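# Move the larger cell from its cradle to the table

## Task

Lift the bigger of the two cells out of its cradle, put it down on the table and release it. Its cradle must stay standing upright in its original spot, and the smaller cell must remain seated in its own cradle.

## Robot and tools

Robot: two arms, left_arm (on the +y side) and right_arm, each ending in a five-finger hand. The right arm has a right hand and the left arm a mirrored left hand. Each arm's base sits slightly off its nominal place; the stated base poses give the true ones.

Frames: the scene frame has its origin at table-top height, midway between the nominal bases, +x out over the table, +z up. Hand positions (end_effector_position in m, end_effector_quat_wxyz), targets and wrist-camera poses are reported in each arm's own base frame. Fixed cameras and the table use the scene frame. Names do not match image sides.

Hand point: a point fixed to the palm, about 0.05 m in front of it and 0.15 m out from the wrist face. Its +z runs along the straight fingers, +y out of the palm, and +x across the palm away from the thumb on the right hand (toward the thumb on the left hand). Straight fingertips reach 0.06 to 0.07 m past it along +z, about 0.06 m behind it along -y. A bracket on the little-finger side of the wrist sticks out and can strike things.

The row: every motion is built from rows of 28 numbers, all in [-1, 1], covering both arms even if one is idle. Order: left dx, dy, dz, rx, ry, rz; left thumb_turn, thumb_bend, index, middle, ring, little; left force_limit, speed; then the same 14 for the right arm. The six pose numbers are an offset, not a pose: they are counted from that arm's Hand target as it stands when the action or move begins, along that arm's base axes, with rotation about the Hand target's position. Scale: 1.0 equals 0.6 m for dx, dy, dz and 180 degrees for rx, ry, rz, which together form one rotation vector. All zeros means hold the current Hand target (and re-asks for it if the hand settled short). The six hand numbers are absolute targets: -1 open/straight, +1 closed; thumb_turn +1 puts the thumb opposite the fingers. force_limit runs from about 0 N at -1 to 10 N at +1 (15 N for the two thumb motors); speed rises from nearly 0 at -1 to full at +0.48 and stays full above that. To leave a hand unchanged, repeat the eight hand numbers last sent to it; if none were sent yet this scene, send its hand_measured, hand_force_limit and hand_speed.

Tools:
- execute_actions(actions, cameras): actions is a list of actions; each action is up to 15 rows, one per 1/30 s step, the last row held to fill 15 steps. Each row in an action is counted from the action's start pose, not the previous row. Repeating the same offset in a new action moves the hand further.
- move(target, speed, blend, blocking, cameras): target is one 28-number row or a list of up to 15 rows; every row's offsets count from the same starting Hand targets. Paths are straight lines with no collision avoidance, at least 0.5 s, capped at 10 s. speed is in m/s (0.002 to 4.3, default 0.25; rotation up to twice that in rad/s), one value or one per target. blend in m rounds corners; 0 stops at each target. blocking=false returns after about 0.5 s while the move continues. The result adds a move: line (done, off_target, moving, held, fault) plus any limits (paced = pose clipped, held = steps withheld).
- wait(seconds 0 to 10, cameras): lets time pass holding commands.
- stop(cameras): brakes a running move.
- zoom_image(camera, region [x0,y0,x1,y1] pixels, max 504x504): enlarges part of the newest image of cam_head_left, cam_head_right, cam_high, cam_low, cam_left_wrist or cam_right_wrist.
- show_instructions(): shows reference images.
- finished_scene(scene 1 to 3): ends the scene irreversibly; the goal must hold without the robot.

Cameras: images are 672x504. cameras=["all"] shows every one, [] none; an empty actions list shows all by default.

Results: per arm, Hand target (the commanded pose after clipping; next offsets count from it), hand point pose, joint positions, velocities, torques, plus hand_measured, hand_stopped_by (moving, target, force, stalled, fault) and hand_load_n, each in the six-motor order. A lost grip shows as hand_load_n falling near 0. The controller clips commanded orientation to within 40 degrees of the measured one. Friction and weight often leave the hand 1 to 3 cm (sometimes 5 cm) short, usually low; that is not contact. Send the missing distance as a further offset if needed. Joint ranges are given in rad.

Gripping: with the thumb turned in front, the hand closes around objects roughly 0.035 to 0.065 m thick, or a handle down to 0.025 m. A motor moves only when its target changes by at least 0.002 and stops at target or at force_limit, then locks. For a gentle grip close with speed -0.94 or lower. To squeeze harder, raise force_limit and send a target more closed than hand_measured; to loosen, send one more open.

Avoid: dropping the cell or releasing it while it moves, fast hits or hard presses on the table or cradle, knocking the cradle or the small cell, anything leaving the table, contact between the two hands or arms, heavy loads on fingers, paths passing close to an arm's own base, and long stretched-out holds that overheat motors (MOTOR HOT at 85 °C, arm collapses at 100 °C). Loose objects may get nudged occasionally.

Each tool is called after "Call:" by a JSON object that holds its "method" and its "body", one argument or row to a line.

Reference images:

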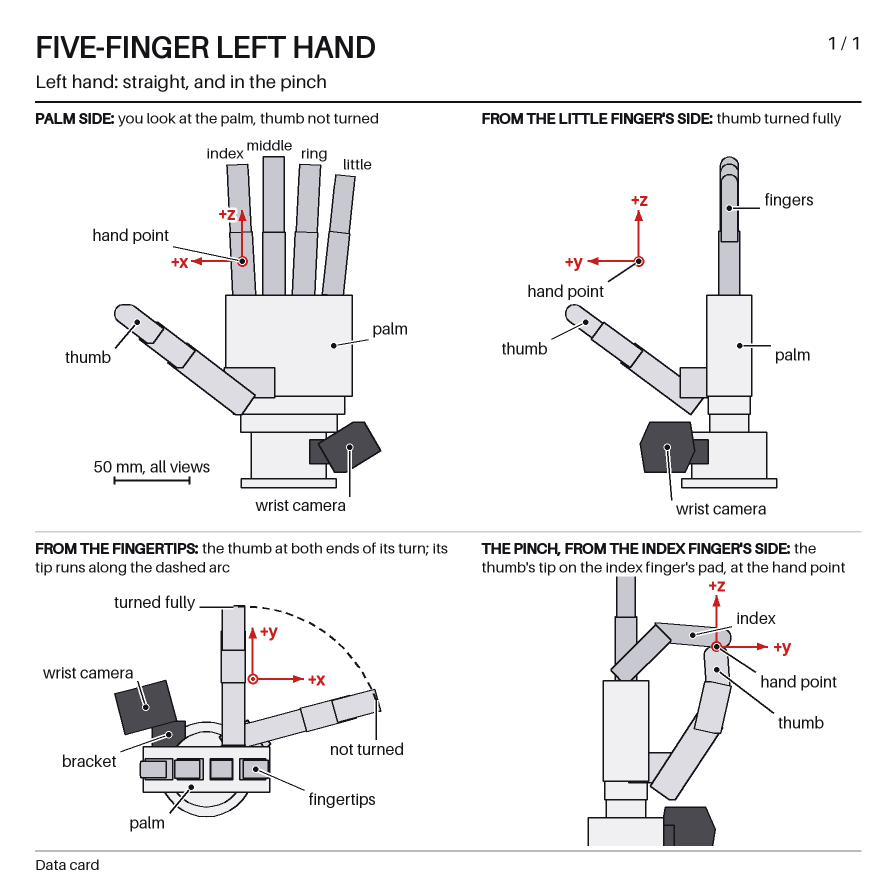

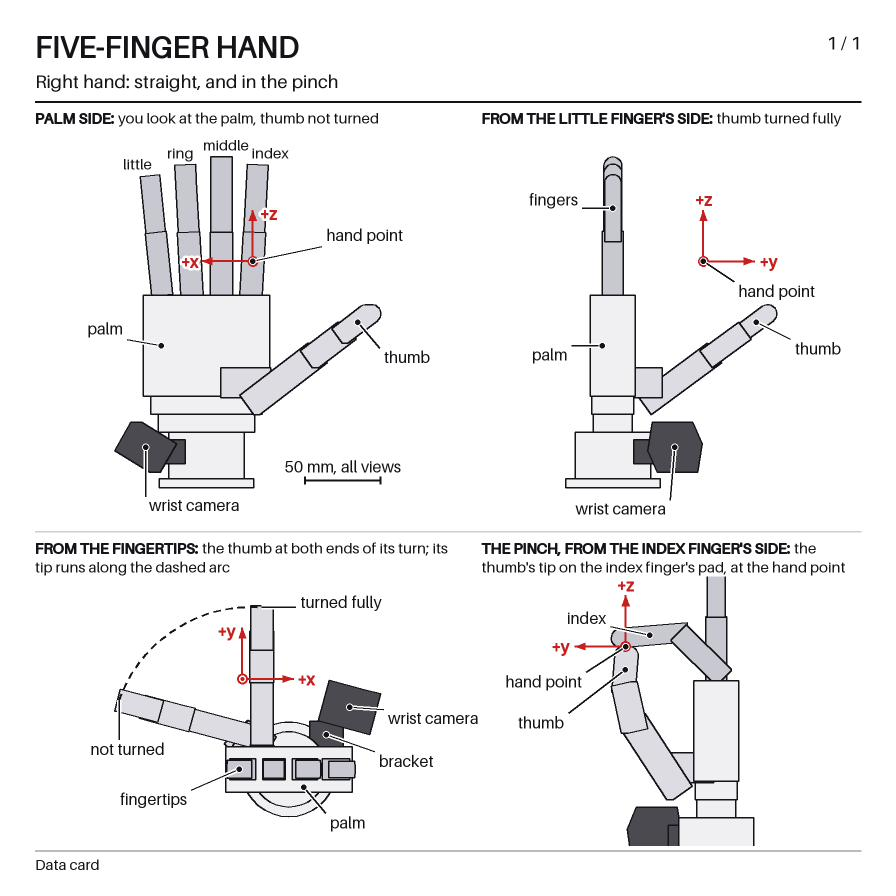

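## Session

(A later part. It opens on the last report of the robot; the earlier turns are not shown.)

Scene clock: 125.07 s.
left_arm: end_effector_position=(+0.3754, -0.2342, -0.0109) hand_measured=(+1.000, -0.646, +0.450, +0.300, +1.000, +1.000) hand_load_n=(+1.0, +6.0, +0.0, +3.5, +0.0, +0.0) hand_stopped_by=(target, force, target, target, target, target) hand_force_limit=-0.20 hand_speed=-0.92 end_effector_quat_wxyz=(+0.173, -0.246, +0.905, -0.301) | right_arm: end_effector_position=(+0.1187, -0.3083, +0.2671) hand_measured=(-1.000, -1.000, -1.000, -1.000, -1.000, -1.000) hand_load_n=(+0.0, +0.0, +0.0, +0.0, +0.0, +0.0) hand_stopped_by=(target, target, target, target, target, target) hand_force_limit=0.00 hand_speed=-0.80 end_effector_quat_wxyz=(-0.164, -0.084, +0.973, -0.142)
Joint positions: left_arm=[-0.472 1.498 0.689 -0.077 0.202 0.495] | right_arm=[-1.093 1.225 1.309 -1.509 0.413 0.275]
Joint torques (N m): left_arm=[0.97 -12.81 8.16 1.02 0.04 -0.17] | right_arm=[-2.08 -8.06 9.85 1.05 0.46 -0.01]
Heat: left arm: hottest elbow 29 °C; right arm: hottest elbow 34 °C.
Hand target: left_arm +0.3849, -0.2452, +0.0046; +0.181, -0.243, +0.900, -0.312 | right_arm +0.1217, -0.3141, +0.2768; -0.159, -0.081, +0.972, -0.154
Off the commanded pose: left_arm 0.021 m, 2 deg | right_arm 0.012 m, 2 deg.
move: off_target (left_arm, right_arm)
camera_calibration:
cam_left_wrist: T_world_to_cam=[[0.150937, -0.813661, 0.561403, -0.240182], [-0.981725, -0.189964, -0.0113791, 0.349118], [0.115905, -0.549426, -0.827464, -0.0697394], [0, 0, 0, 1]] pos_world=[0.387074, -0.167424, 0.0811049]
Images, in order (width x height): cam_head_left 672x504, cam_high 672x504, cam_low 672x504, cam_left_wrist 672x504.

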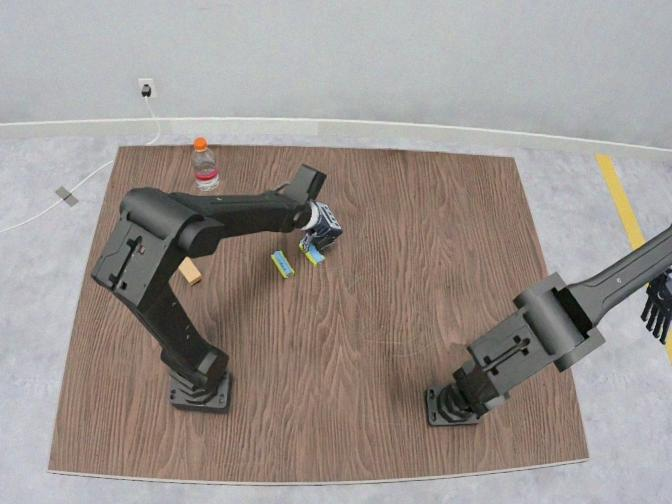

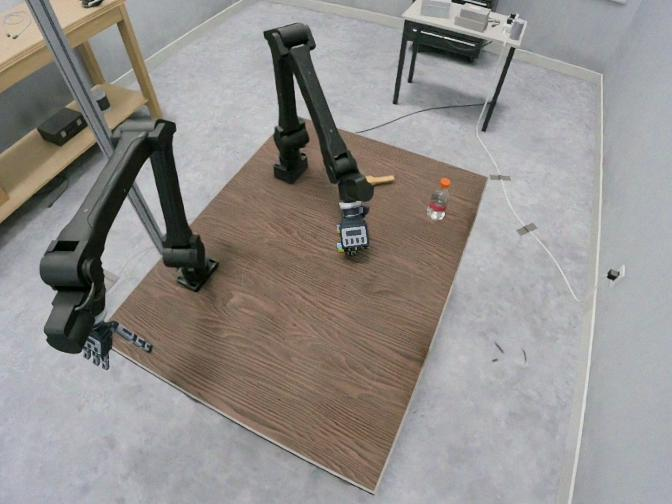

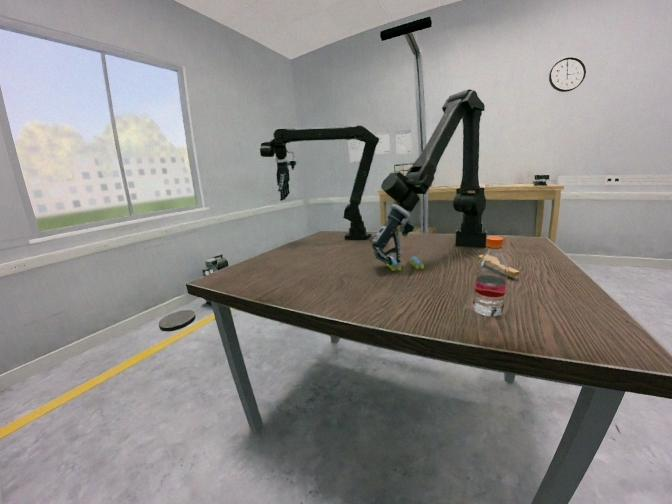

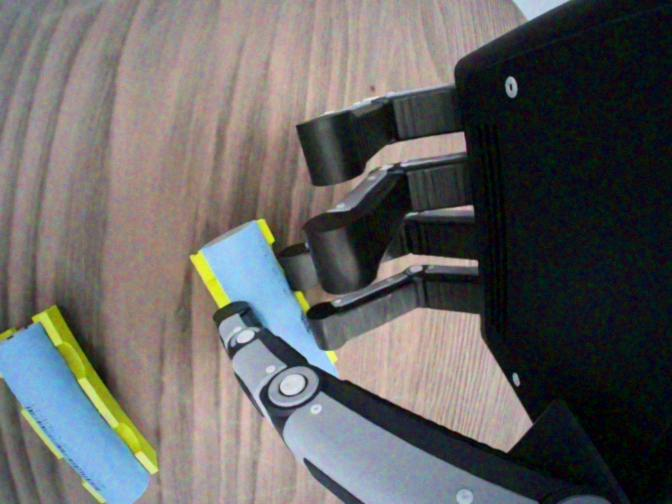

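Call:
{"method": "move", "body": {
  "target": [
    [0,0,0.02,0,0,0, 1,-0.45,0.45,0.3,1,1,-0.2,-0.92, 0,0,0,0,0,0,-1,-1,-1,-1,-1,-1,0,-0.8]
  ],
  "speed": 0.04,
  "cameras": ["cam_left_wrist","cam_low","cam_high","cam_head_left"]
}}

Call:
{"method": "zoom_image", "body": {
  "camera": "cam_left_wrist",
  "region": [170, 190, 350, 370]
}}

Call:
{"method": "zoom_image", "body": {
  "camera": "cam_low",
  "region": [375, 240, 410, 275]
}}

Scene clock: 129.83 s.
left_arm: end_effector_position=(+0.3707, -0.2318, -0.0017) hand_measured=(+1.000, -0.646, +0.450, +0.300, +1.000, +1.000) hand_load_n=(+0.0, +0.0, +0.0, +0.0, +0.0, +0.0) hand_stopped_by=(target, force, target, target, target, target) hand_force_limit=-0.20 hand_speed=-0.92 end_effector_quat_wxyz=(+0.170, -0.247, +0.906, -0.299) | right_arm: end_effector_position=(+0.1187, -0.3083, +0.2671) hand_measured=(-1.000, -1.000, -1.000, -1.000, -1.000, -1.000) hand_load_n=(+0.0, +0.0, +0.0, +0.0, +0.0, +0.0) hand_stopped_by=(target, target, target, target, target, target) hand_force_limit=0.00 hand_speed=-0.80 end_effector_quat_wxyz=(-0.164, -0.084, +0.973, -0.142)
Joint positions: left_arm=[-0.472 1.465 0.689 -0.117 0.202 0.495] | right_arm=[-1.093 1.225 1.309 -1.509 0.413 0.275]
Joint torques (N m): left_arm=[0.85 -12.22 9.24 1.02 0.04 -0.17] | right_arm=[-2.02 -8.06 9.88 1.03 0.47 0]
Heat: left arm: hottest elbow 29 °C; right arm: hottest elbow 34 °C.
Hand target: left_arm +0.3850, -0.2452, +0.0167; +0.181, -0.243, +0.900, -0.312 | right_arm +0.1217, -0.3141, +0.2768; -0.159, -0.081, +0.972, -0.154
Off the commanded pose: left_arm 0.027 m, 2 deg | right_arm 0.012 m, 2 deg.
move: off_target (left_arm, right_arm)
camera_calibration:
cam_left_wrist: T_world_to_cam=[[0.154512, -0.815167, 0.558237, -0.244383], [-0.981723, -0.190221, -0.00604389, 0.344965], [0.111115, -0.5471, -0.829659, -0.0579886], [0, 0, 0, 1]] pos_world=[0.382864, -0.165319, 0.0903976]
Images, in order (width x height): cam_head_left 672x504, cam_high 672x504, cam_low 672x504, cam_left_wrist 672x504.

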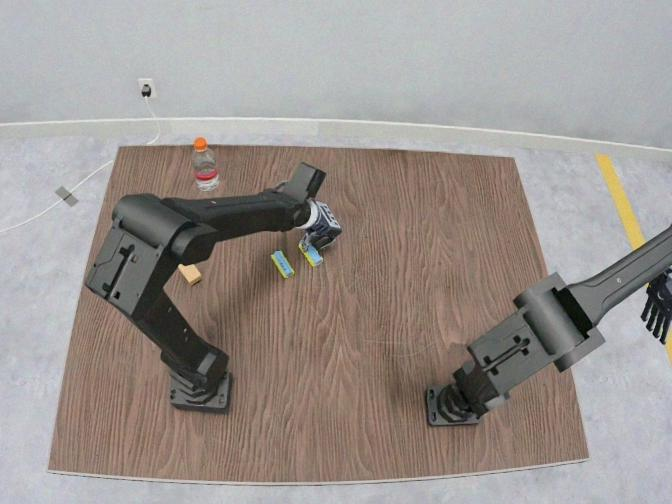

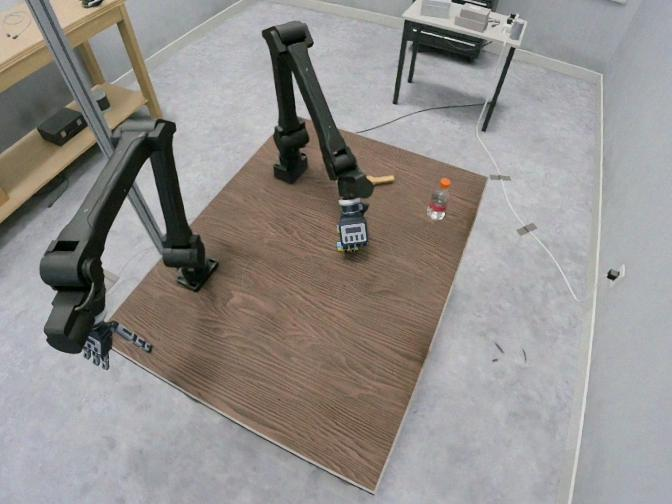

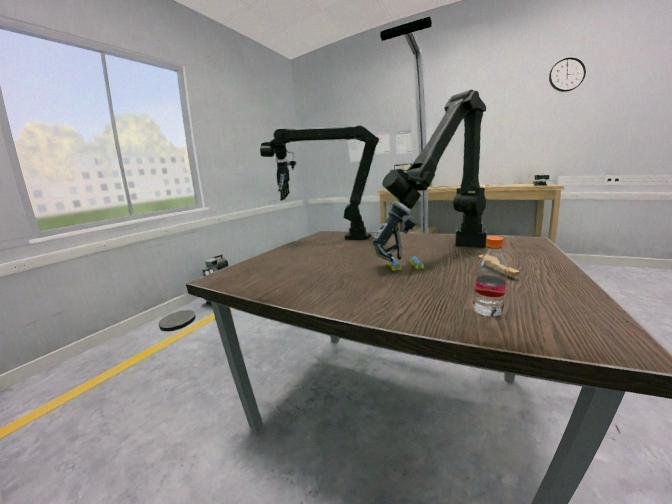

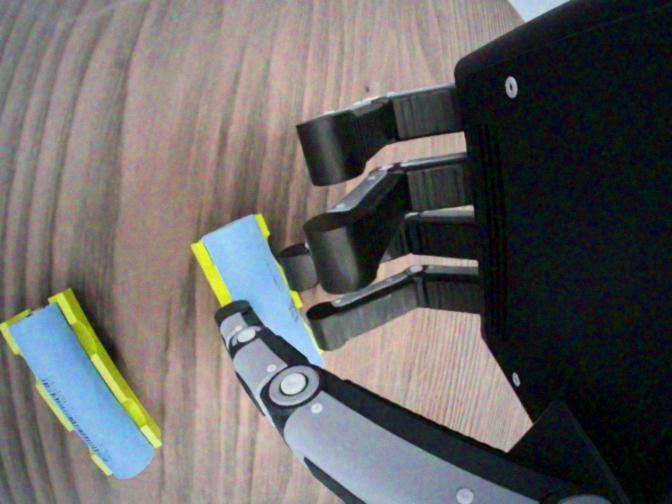

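Scaled by 2.800 from the camera's 672x504 image, which has a finer 960x720 frame.

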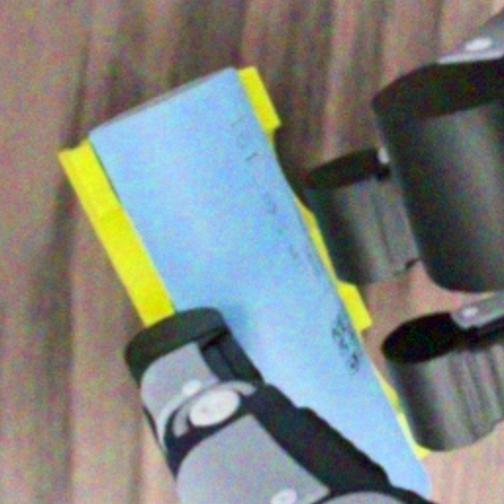

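Scaled by 14.400.

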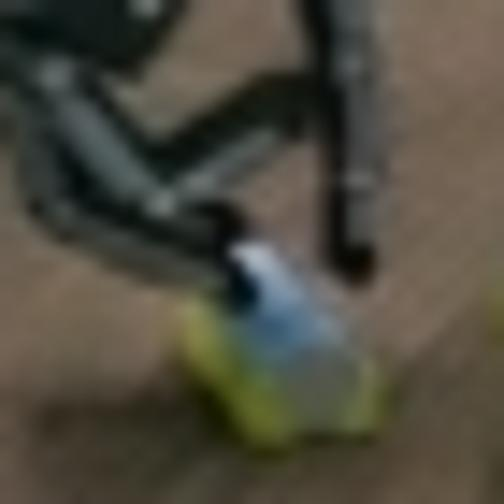

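Call:
{"method": "move", "body": {
  "target": [
    [0,0.0,0.10,0,0,0, 1,-1,0.3,0.3,1,1,-0.2,-0.5, 0,0,0,0,0,0,-1,-1,1,1,1,1,0,0],
    [-0.033,0.15,0.2,0,0,0, 1,-1,0.3,0.3,1,1,-0.2,-0.5, 0.2138,0.4402,0.0387,-0.0653,-0.3942,0.615,-1,-1,1,1,1,1,0,0],
    [-0.033,0.15,0.2,0,0,0, 1,-1,0.3,0.3,1,1,-0.2,-0.5, 0.2632,0.8905,-0.3673,-0.0653,-0.3942,0.615,-1,-1,1,1,1,1,0,0]
  ],
  "speed": 0.25,
  "cameras": ["all"]
}}

Scene clock: 151.27 s.
left_arm: end_effector_position=(+0.3522, -0.1567, +0.1176) hand_measured=(+1.000, -1.000, +0.300, +0.300, +1.000, +1.000) hand_load_n=(+0.0, +0.0, +0.0, +0.0, +0.0, +0.0) hand_stopped_by=(target, target, target, target, target, target) hand_force_limit=-0.20 hand_speed=-0.50 end_effector_quat_wxyz=(+0.164, -0.247, +0.905, -0.305) | right_arm: end_effector_position=(+0.2646, +0.2030, +0.0354) hand_measured=(-1.000, -1.000, +1.000, +1.000, +1.000, +1.000) hand_load_n=(+0.0, +0.0, +0.0, +0.0, +0.0, +0.0) hand_stopped_by=(target, target, target, target, target, target) hand_force_limit=0.00 hand_speed=0.00 end_effector_quat_wxyz=(-0.501, +0.703, -0.408, +0.298)
Joint positions: left_arm=[-0.28 1.133 0.772 -0.573 0.335 0.646] | right_arm=[0.623 0.964 0.054 0.583 0.109 0.025]
Joint torques (N m): left_arm=[2.84 -8.7 10.51 0.88 0.29 0.02] | right_arm=[-0.97 -0.32 9.22 3.12 0.25 0.09]
Heat: left arm: hottest elbow 31 °C; right arm: hottest elbow 34 °C.
Hand target: left_arm +0.3650, -0.1553, +0.1366; +0.180, -0.243, +0.901, -0.312 | right_arm +0.2796, +0.2204, +0.0566; -0.524, +0.689, -0.399, +0.303
Off the commanded pose: left_arm 0.023 m, 2 deg | right_arm 0.031 m, 3 deg.
move: off_target (left_arm, right_arm)
camera_calibration:
cam_left_wrist: T_world_to_cam=[[0.155127, -0.807619, 0.568935, -0.247261], [-0.98259, -0.185739, 0.00425375, 0.341678], [0.102238, -0.55969, -0.822371, 0.084478], [0, 0, 0, 1]] pos_world=[0.365449, -0.0889483, 0.208694]
cam_right_wrist: T_world_to_cam=[[-0.190484, -0.375262, -0.907135, 0.158048], [-0.831485, 0.552904, -0.0541256, 0.124872], [0.52187, 0.74396, -0.417344, -0.163355], [0, 0, 0, 1]] pos_world=[0.219185, 0.111796, 0.0819542]

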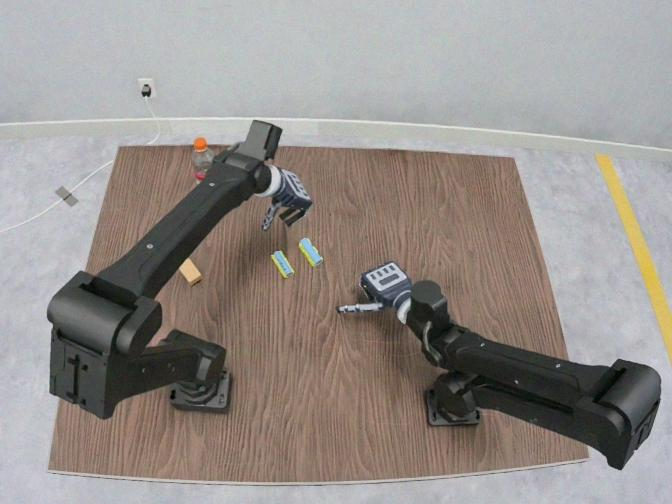

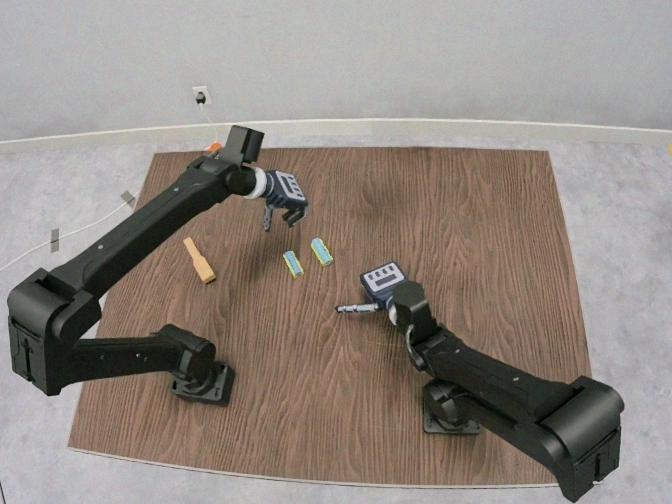

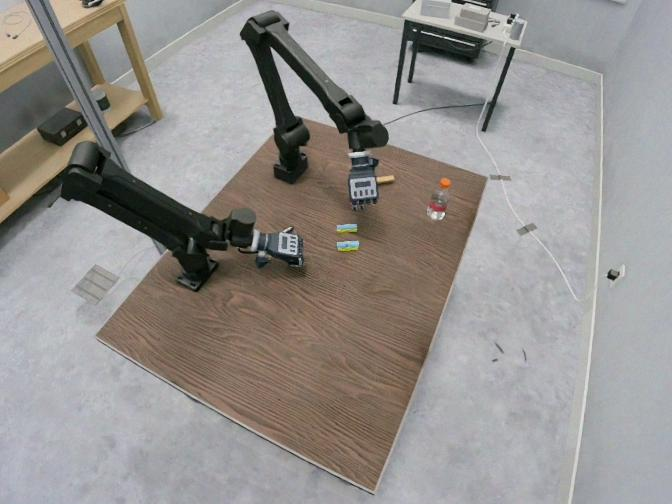

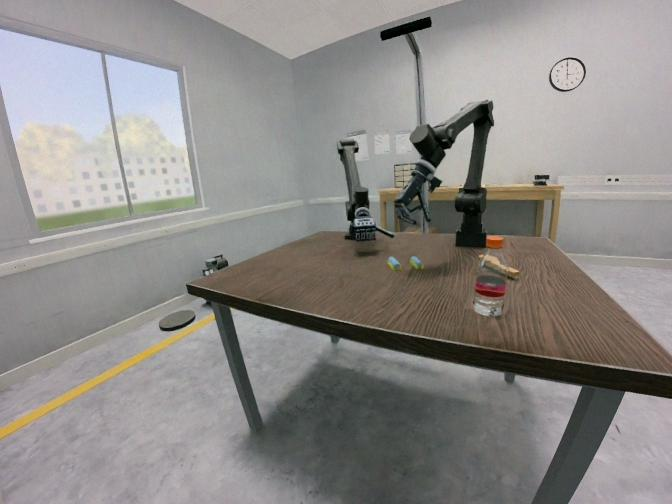

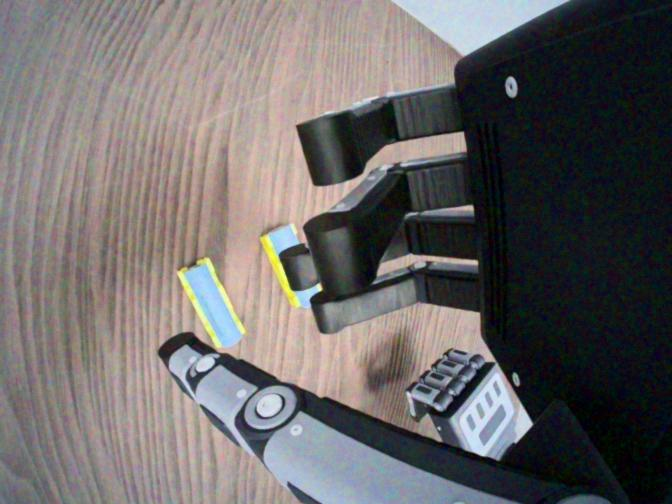

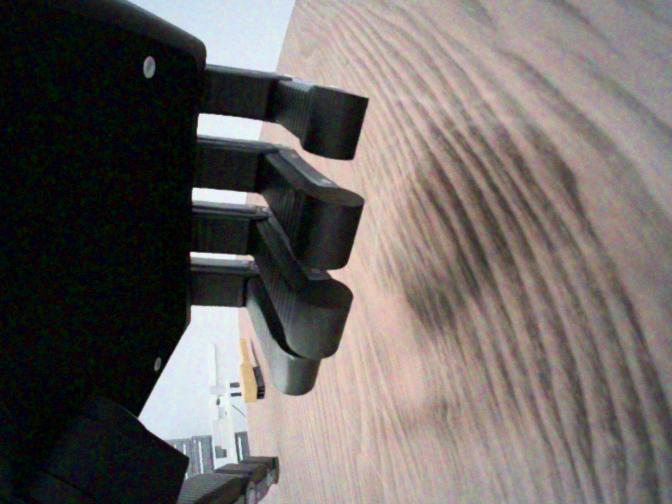

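Call:
{"method": "move", "body": {
  "target": [
    [0,0,0,0,0,0, 1,-1,0.3,0.3,1,1,-0.2,-0.5, 0,0,0,0,0,0,-1,-1,-1,-1,-1,-1,0,0]
  ],
  "speed": 0.25,
  "cameras": ["cam_right_wrist"]
}}

Call:
{"method": "zoom_image", "body": {
  "camera": "cam_right_wrist",
  "region": [240, 160, 380, 300]
}}

Scene clock: 155.00 s.
left_arm: end_effector_position=(+0.3522, -0.1567, +0.1176) hand_measured=(+1.000, -1.000, +0.300, +0.300, +1.000, +1.000) hand_load_n=(+0.0, +0.0, +0.0, +0.0, +0.0, +0.0) hand_stopped_by=(target, target, target, target, target, target) hand_force_limit=-0.20 hand_speed=-0.50 end_effector_quat_wxyz=(+0.164, -0.247, +0.905, -0.305) | right_arm: end_effector_position=(+0.2647, +0.2031, +0.0350) hand_measured=(-1.000, -1.000, -1.000, -1.000, -1.000, -1.000) hand_load_n=(+0.0, +0.0, -0.5, +0.0, +0.0, +0.0) hand_stopped_by=(target, target, target, target, target, target) hand_force_limit=0.00 hand_speed=0.00 end_effector_quat_wxyz=(-0.501, +0.703, -0.408, +0.298)
Joint positions: left_arm=[-0.28 1.133 0.772 -0.573 0.335 0.646] | right_arm=[0.623 0.968 0.054 0.586 0.109 0.025]
Joint torques (N m): left_arm=[2.84 -8.7 10.54 0.91 0.29 0.02] | right_arm=[-0.97 -0.62 9.24 3.28 0.24 0.08]
Motor temperatures (°C): left_arm=[23 28 31 25 24 23] | right_arm=[29 22 35 25 23 23]
Heat: left arm: hottest elbow 31 °C; right arm: hottest elbow 35 °C.
Hand target: left_arm +0.3650, -0.1553, +0.1366; +0.180, -0.243, +0.901, -0.312 | right_arm +0.2796, +0.2204, +0.0565; -0.524, +0.689, -0.399, +0.303
Off the commanded pose: left_arm 0.023 m, 2 deg | right_arm 0.031 m, 3 deg.
move: off_target (left_arm, right_arm)
camera_calibration:
cam_right_wrist: T_world_to_cam=[[-0.190861, -0.375234, -0.907068, 0.157905], [-0.831473, 0.552954, -0.0537901, 0.124848], [0.521751, 0.743936, -0.417534, -0.163563], [0, 0, 0, 1]] pos_world=[0.219285, 0.111896, 0.0816535]
Images, in order (width x height): cam_right_wrist 672x504.

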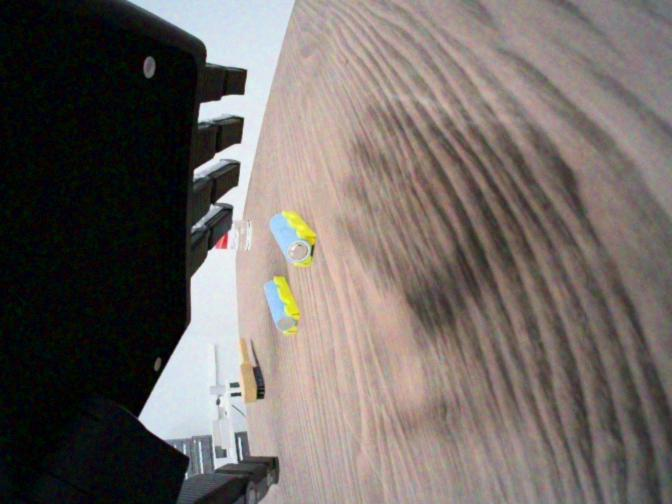

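Scaled by 3.600 from the camera's 672x504 image, which has a finer 960x720 frame.

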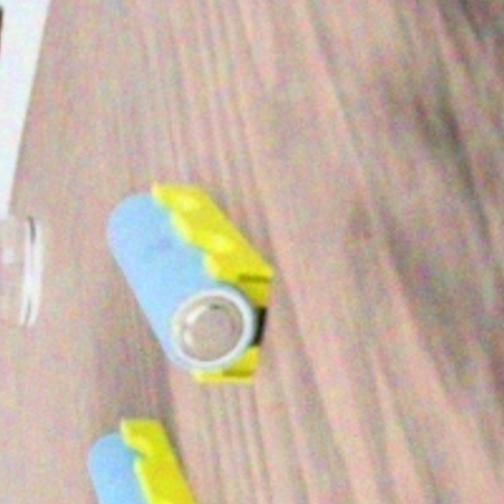

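Call:
{"method": "zoom_image", "body": {
  "camera": "cam_right_wrist",
  "region": [262, 202, 322, 272]
}}

Scaled by 7.200 from the camera's 672x504 image, which has a finer 960x720 frame.

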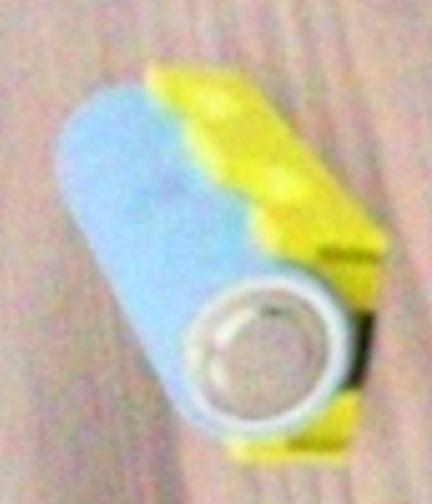

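Call:
{"method": "move", "body": {
  "target": [
    [-0.108,0.342,0.183,0,0,0, 1,-1,0.3,0.3,1,1,-0.2,-0.5, 0,0,0.12,-0.0552,0.0775,0.0603,1,-1,1,-0.45,1,1,0,0],
    [-0.108,0.342,0.183,0,0,0, 1,-1,0.3,0.3,1,1,-0.2,-0.5, 0.150,0.168,0.106,-0.0552,0.0775,0.0603,1,-1,1,-0.45,1,1,0,0]
  ],
  "speed": 0.25,
  "cameras": ["all"]
}}

Scene clock: 179.90 s.
left_arm: end_effector_position=(+0.2907, +0.0418, +0.2297) hand_measured=(+1.000, -1.000, +0.300, +0.300, +1.000, +1.000) hand_load_n=(+0.0, +0.0, +0.0, +0.0, +0.0, +0.0) hand_stopped_by=(target, target, target, target, target, target) hand_force_limit=-0.20 hand_speed=-0.50 end_effector_quat_wxyz=(+0.166, -0.248, +0.901, -0.315) | right_arm: end_effector_position=(+0.3531, +0.3004, +0.0988) hand_measured=(+1.000, -1.000, +1.000, -0.450, +1.000, +1.000) hand_load_n=(+0.0, +0.0, +0.0, +0.0, +0.0, +0.0) hand_stopped_by=(target, target, target, target, target, target) hand_force_limit=0.00 hand_speed=0.00 end_effector_quat_wxyz=(-0.414, +0.808, -0.374, +0.191)
Joint positions: left_arm=[0.426 0.988 1.002 -1.306 0.682 1.361] | right_arm=[0.616 1.234 0.665 -0.058 -0.072 -0.051]
Joint torques (N m): left_arm=[2.78 -4.37 11.41 0.29 0.6 0.02] | right_arm=[-0.97 -6.3 11.33 3.02 0.18 0.06]
Heat: left arm: hottest elbow 32 °C; right arm: hottest elbow 36 °C.
Hand target: left_arm +0.3002, +0.0498, +0.2464; +0.180, -0.243, +0.900, -0.312 | right_arm +0.3695, +0.3212, +0.1201; -0.437, +0.798, -0.365, +0.200
Off the commanded pose: left_arm 0.021 m, 2 deg | right_arm 0.034 m, 3 deg.
move: off_target (left_arm, right_arm)
camera_calibration:
cam_left_wrist: T_world_to_cam=[[0.15052, -0.796592, 0.585478, -0.144037], [-0.982578, -0.185853, -0.000258743, 0.318751], [0.109019, -0.575239, -0.810688, 0.289997], [0, 0, 0, 1]] pos_world=[0.303263, 0.111319, 0.31951]
cam_right_wrist: T_world_to_cam=[[-0.314681, -0.560018, -0.766391, 0.354414], [-0.916739, 0.388648, 0.0924218, 0.213018], [0.246098, 0.731664, -0.635691, -0.132852], [0, 0, 0, 1]] pos_world=[0.339504, 0.212892, 0.16748]

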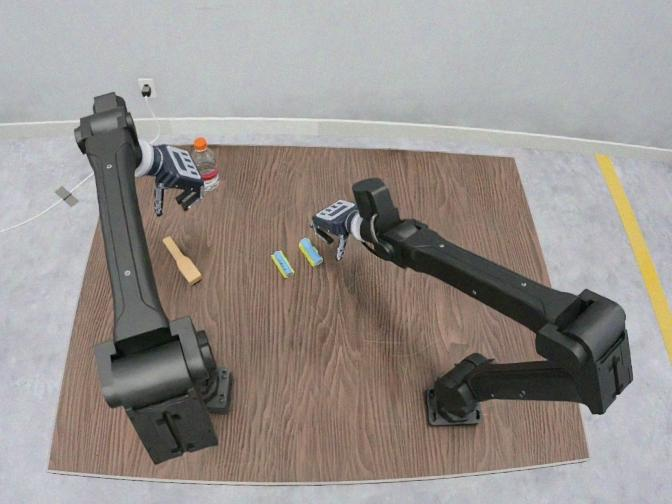

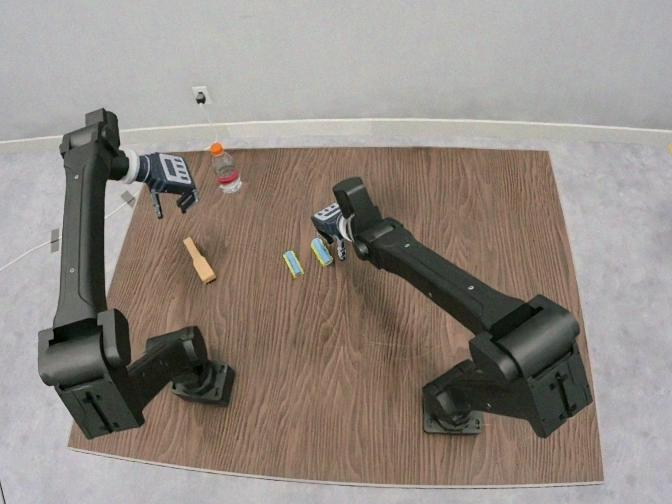

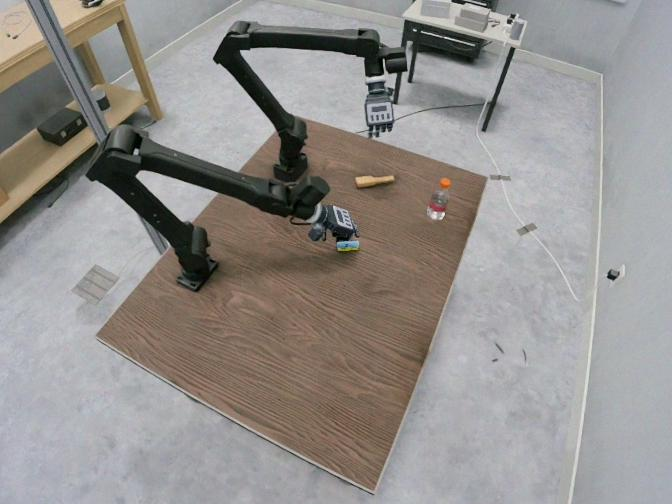

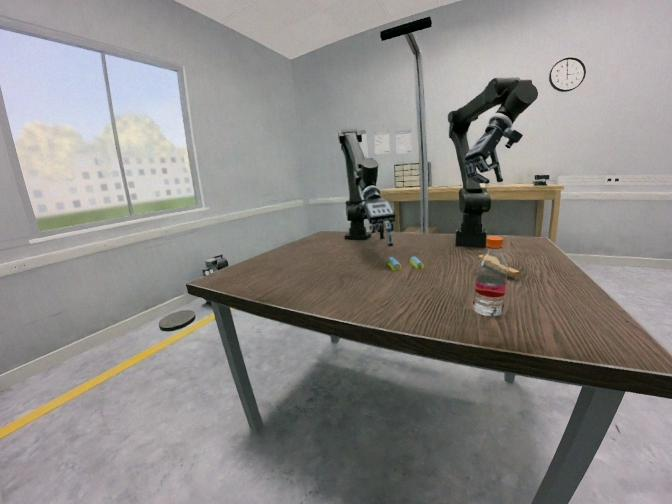

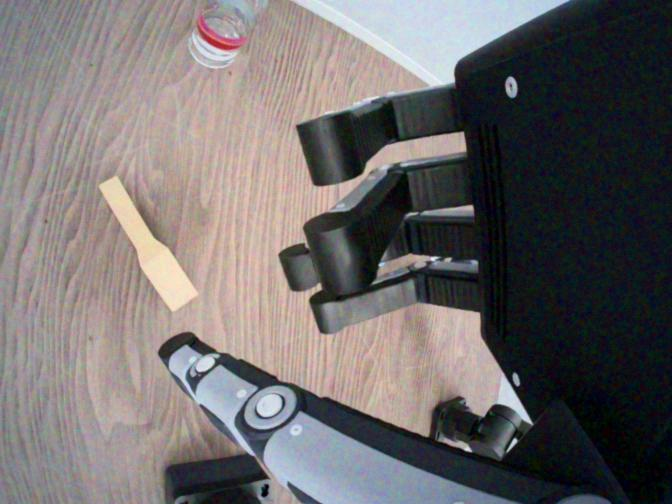

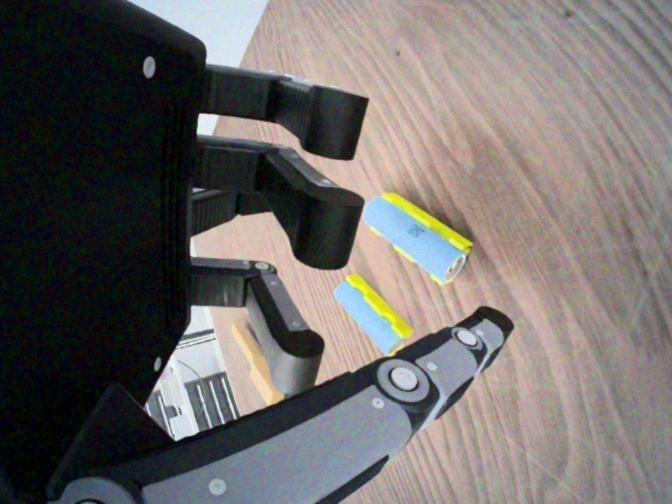

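Call:
{"method": "execute_actions", "body": {
  "actions": [],
  "cameras": ["all"]
}}

Scene clock: 186.03 s.
left_arm: end_effector_position=(+0.2907, +0.0418, +0.2297) hand_measured=(+1.000, -1.000, +0.300, +0.300, +1.000, +1.000) hand_load_n=(+0.0, +0.0, +0.0, +0.0, +0.0, +0.0) hand_stopped_by=(target, target, target, target, target, target) hand_force_limit=-0.20 hand_speed=-0.50 end_effector_quat_wxyz=(+0.166, -0.248, +0.901, -0.315) | right_arm: end_effector_position=(+0.3529, +0.3005, +0.0983) hand_measured=(+1.000, -1.000, +1.000, -0.450, +1.000, +1.000) hand_load_n=(+0.0, +0.0, +0.0, +0.0, +0.0, +0.0) hand_stopped_by=(target, target, target, target, target, target) hand_force_limit=0.00 hand_speed=0.00 end_effector_quat_wxyz=(-0.413, +0.808, -0.374, +0.191)
Joint positions: left_arm=[0.426 0.988 1.002 -1.306 0.682 1.361] | right_arm=[0.616 1.235 0.665 -0.058 -0.072 -0.051]
Joint velocities: within noise
Joint torques (N m): left_arm=[2.78 -4.42 11.41 0.29 0.6 0.02] | right_arm=[-1.03 -6.59 11.37 3.04 0.18 0.08]
Motor temperatures (°C): left_arm=[23 28 33 25 24 23] | right_arm=[29 22 37 25 23 23]
Heat: left arm: hottest elbow 33 °C; right arm: hottest elbow 37 °C.
Hand target: left_arm +0.3002, +0.0498, +0.2464; +0.180, -0.243, +0.900, -0.312 | right_arm +0.3695, +0.3212, +0.1200; -0.437, +0.798, -0.365, +0.200
Off the commanded pose: left_arm 0.021 m, 2 deg | right_arm 0.034 m, 3 deg.
camera_calibration:
cam_left_wrist: T_world_to_cam=[[0.15052, -0.796592, 0.585478, -0.144037], [-0.982578, -0.185853, -0.000258743, 0.318751], [0.109019, -0.575239, -0.810688, 0.289997], [0, 0, 0, 1]] pos_world=[0.303263, 0.111319, 0.31951]
cam_right_wrist: T_world_to_cam=[[-0.315195, -0.560675, -0.765699, 0.354415], [-0.916801, 0.38836, 0.0930225, 0.212957], [0.245211, 0.731314, -0.636436, -0.132754], [0, 0, 0, 1]] pos_world=[0.339502, 0.213093, 0.167076]

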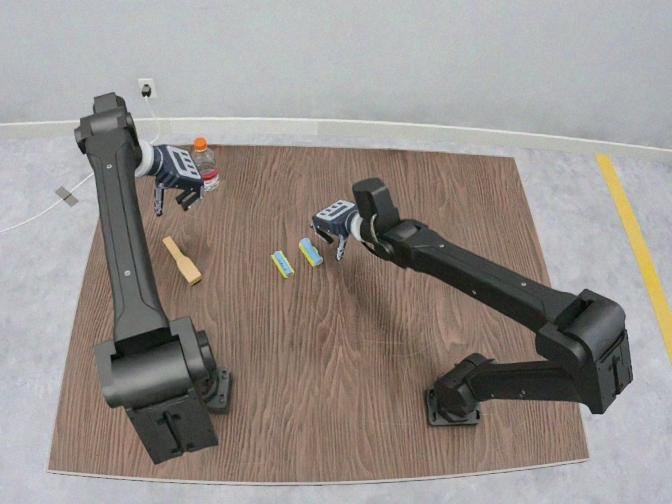

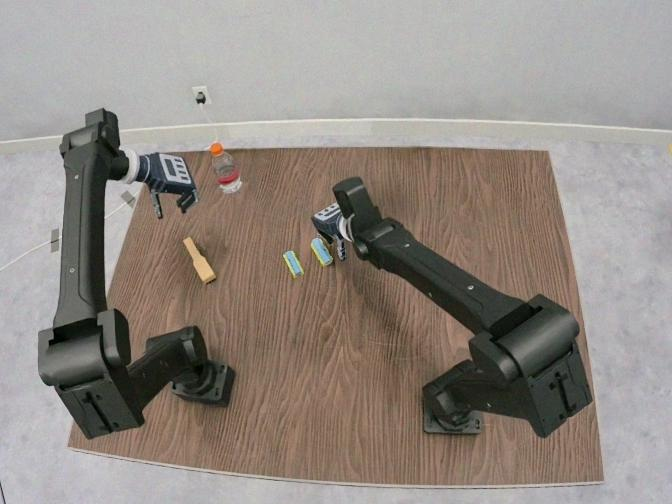

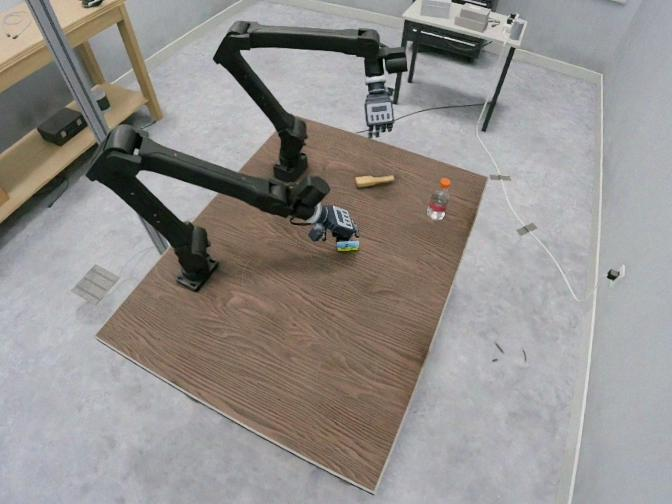

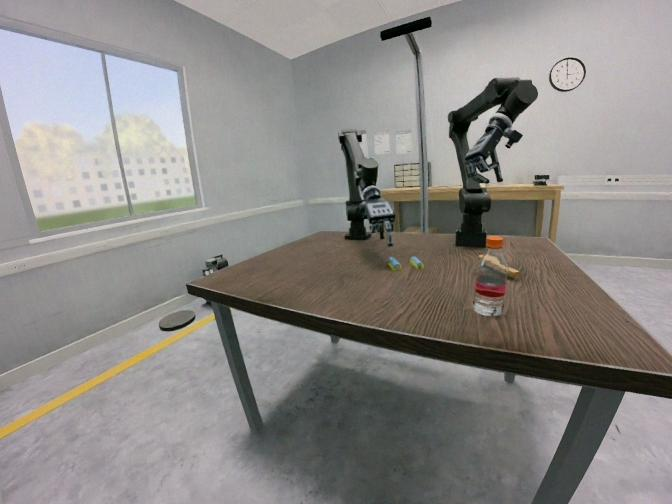

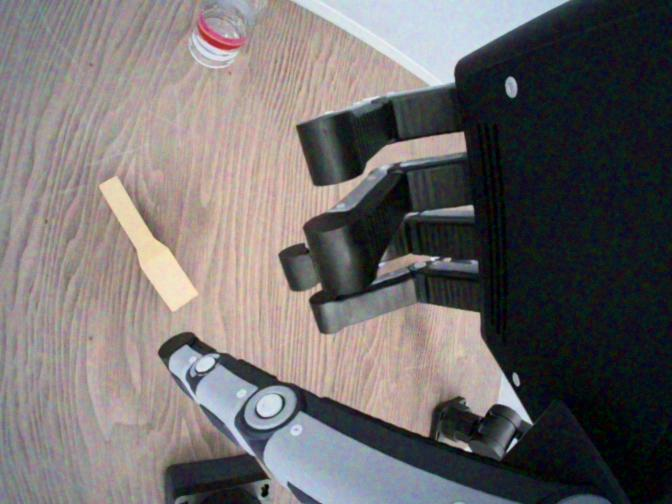

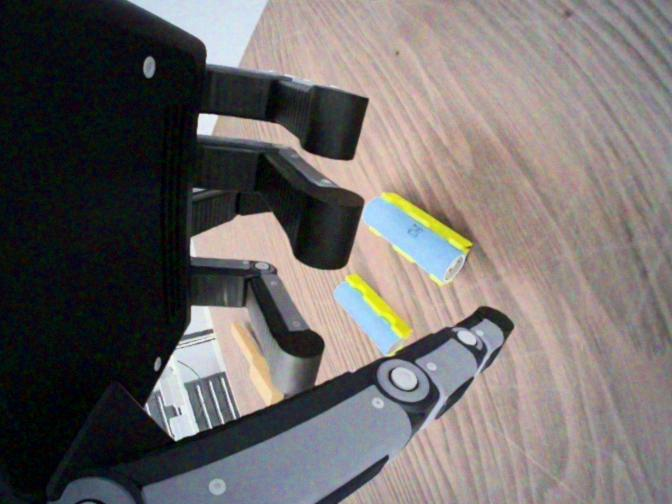

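Call:
{"method": "zoom_image", "body": {
  "camera": "cam_right_wrist",
  "region": [300, 170, 500, 370]
}}

Call:
{"method": "zoom_image", "body": {
  "camera": "cam_low",
  "region": [355, 210, 445, 280]
}}

Call:
{"method": "zoom_image", "body": {
  "camera": "cam_head_left",
  "region": [260, 190, 380, 290]
}}

Call:
{"method": "zoom_image", "body": {
  "camera": "cam_head_right",
  "region": [270, 190, 390, 290]
}}

Scaled by 2.520 from the camera's 672x504 image, which has a finer 960x720 frame.

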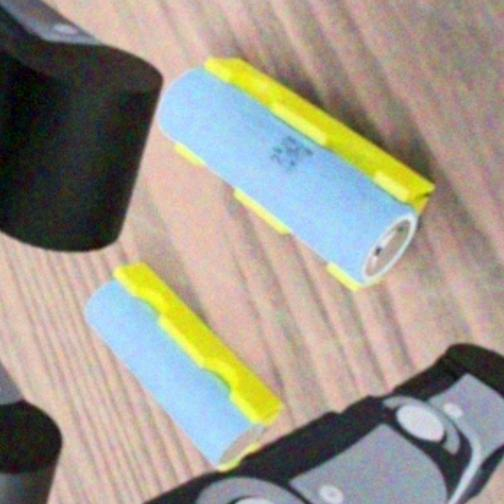

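Scaled by 5.600.

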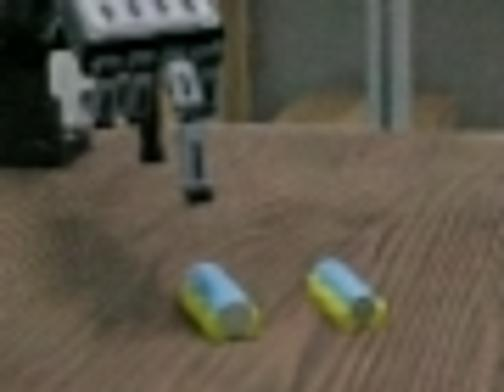

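Scaled by 4.200.

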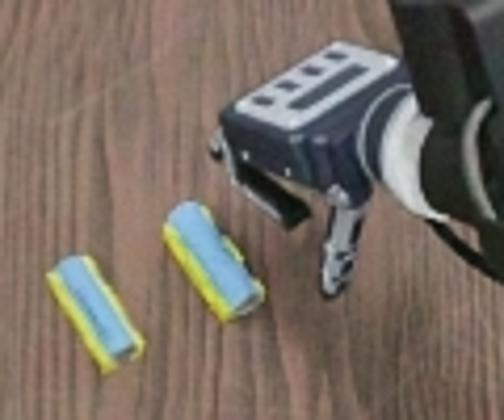

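Scaled by 4.200.

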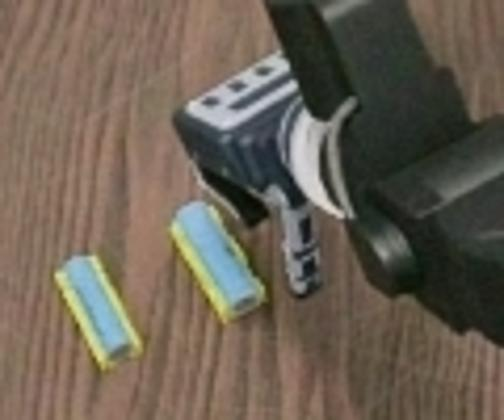

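Call:
{"method": "zoom_image", "body": {
  "camera": "cam_right_wrist",
  "region": [170, 50, 400, 250]
}}

Call:
{"method": "zoom_image", "body": {
  "camera": "cam_right_wrist",
  "region": [180, 180, 530, 440]
}}

Scaled by 2.191 from the camera's 672x504 image, which has a finer 960x720 frame.

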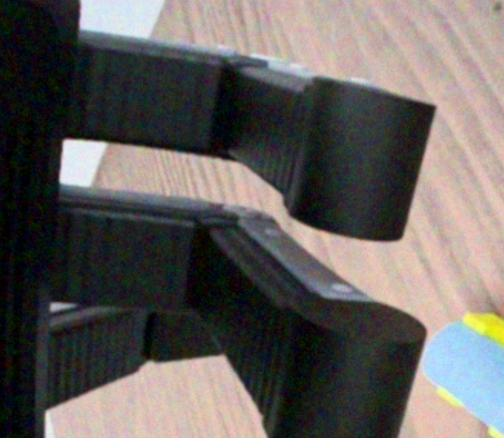

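Scaled by 1.440 from the camera's 672x504 image, which has a finer 960x720 frame.

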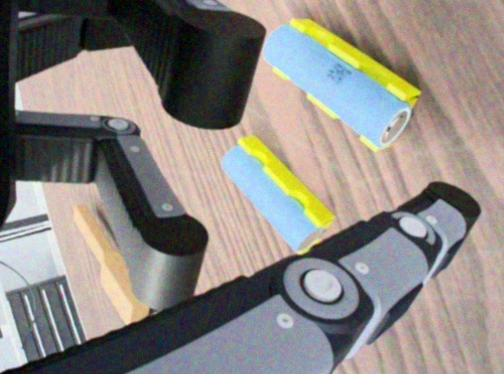

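Call:
{"method": "zoom_image", "body": {
  "camera": "cam_head_left",
  "region": [290, 225, 350, 275]
}}

Call:
{"method": "zoom_image", "body": {
  "camera": "cam_head_right",
  "region": [300, 225, 360, 275]
}}

Call:
{"method": "zoom_image", "body": {
  "camera": "cam_high",
  "region": [300, 200, 370, 260]
}}

Scaled by 8.400.

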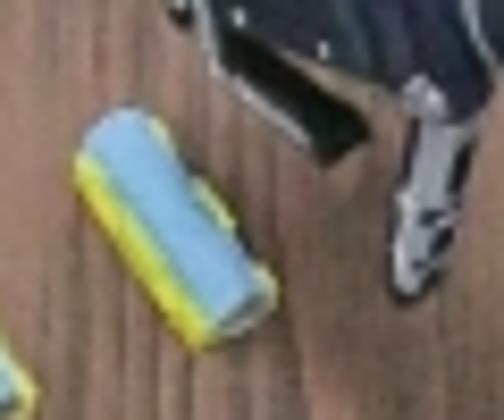

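Scaled by 8.400.

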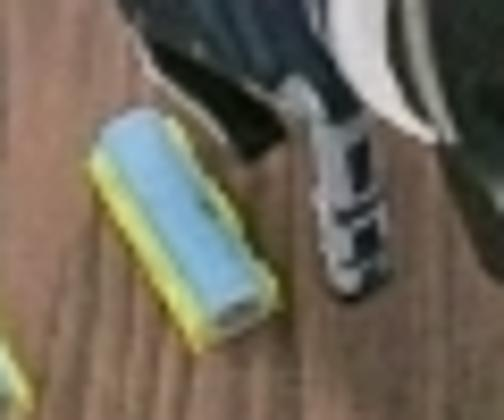

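Scaled by 7.200.

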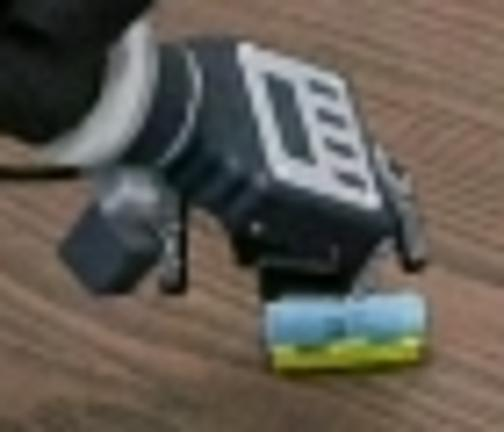

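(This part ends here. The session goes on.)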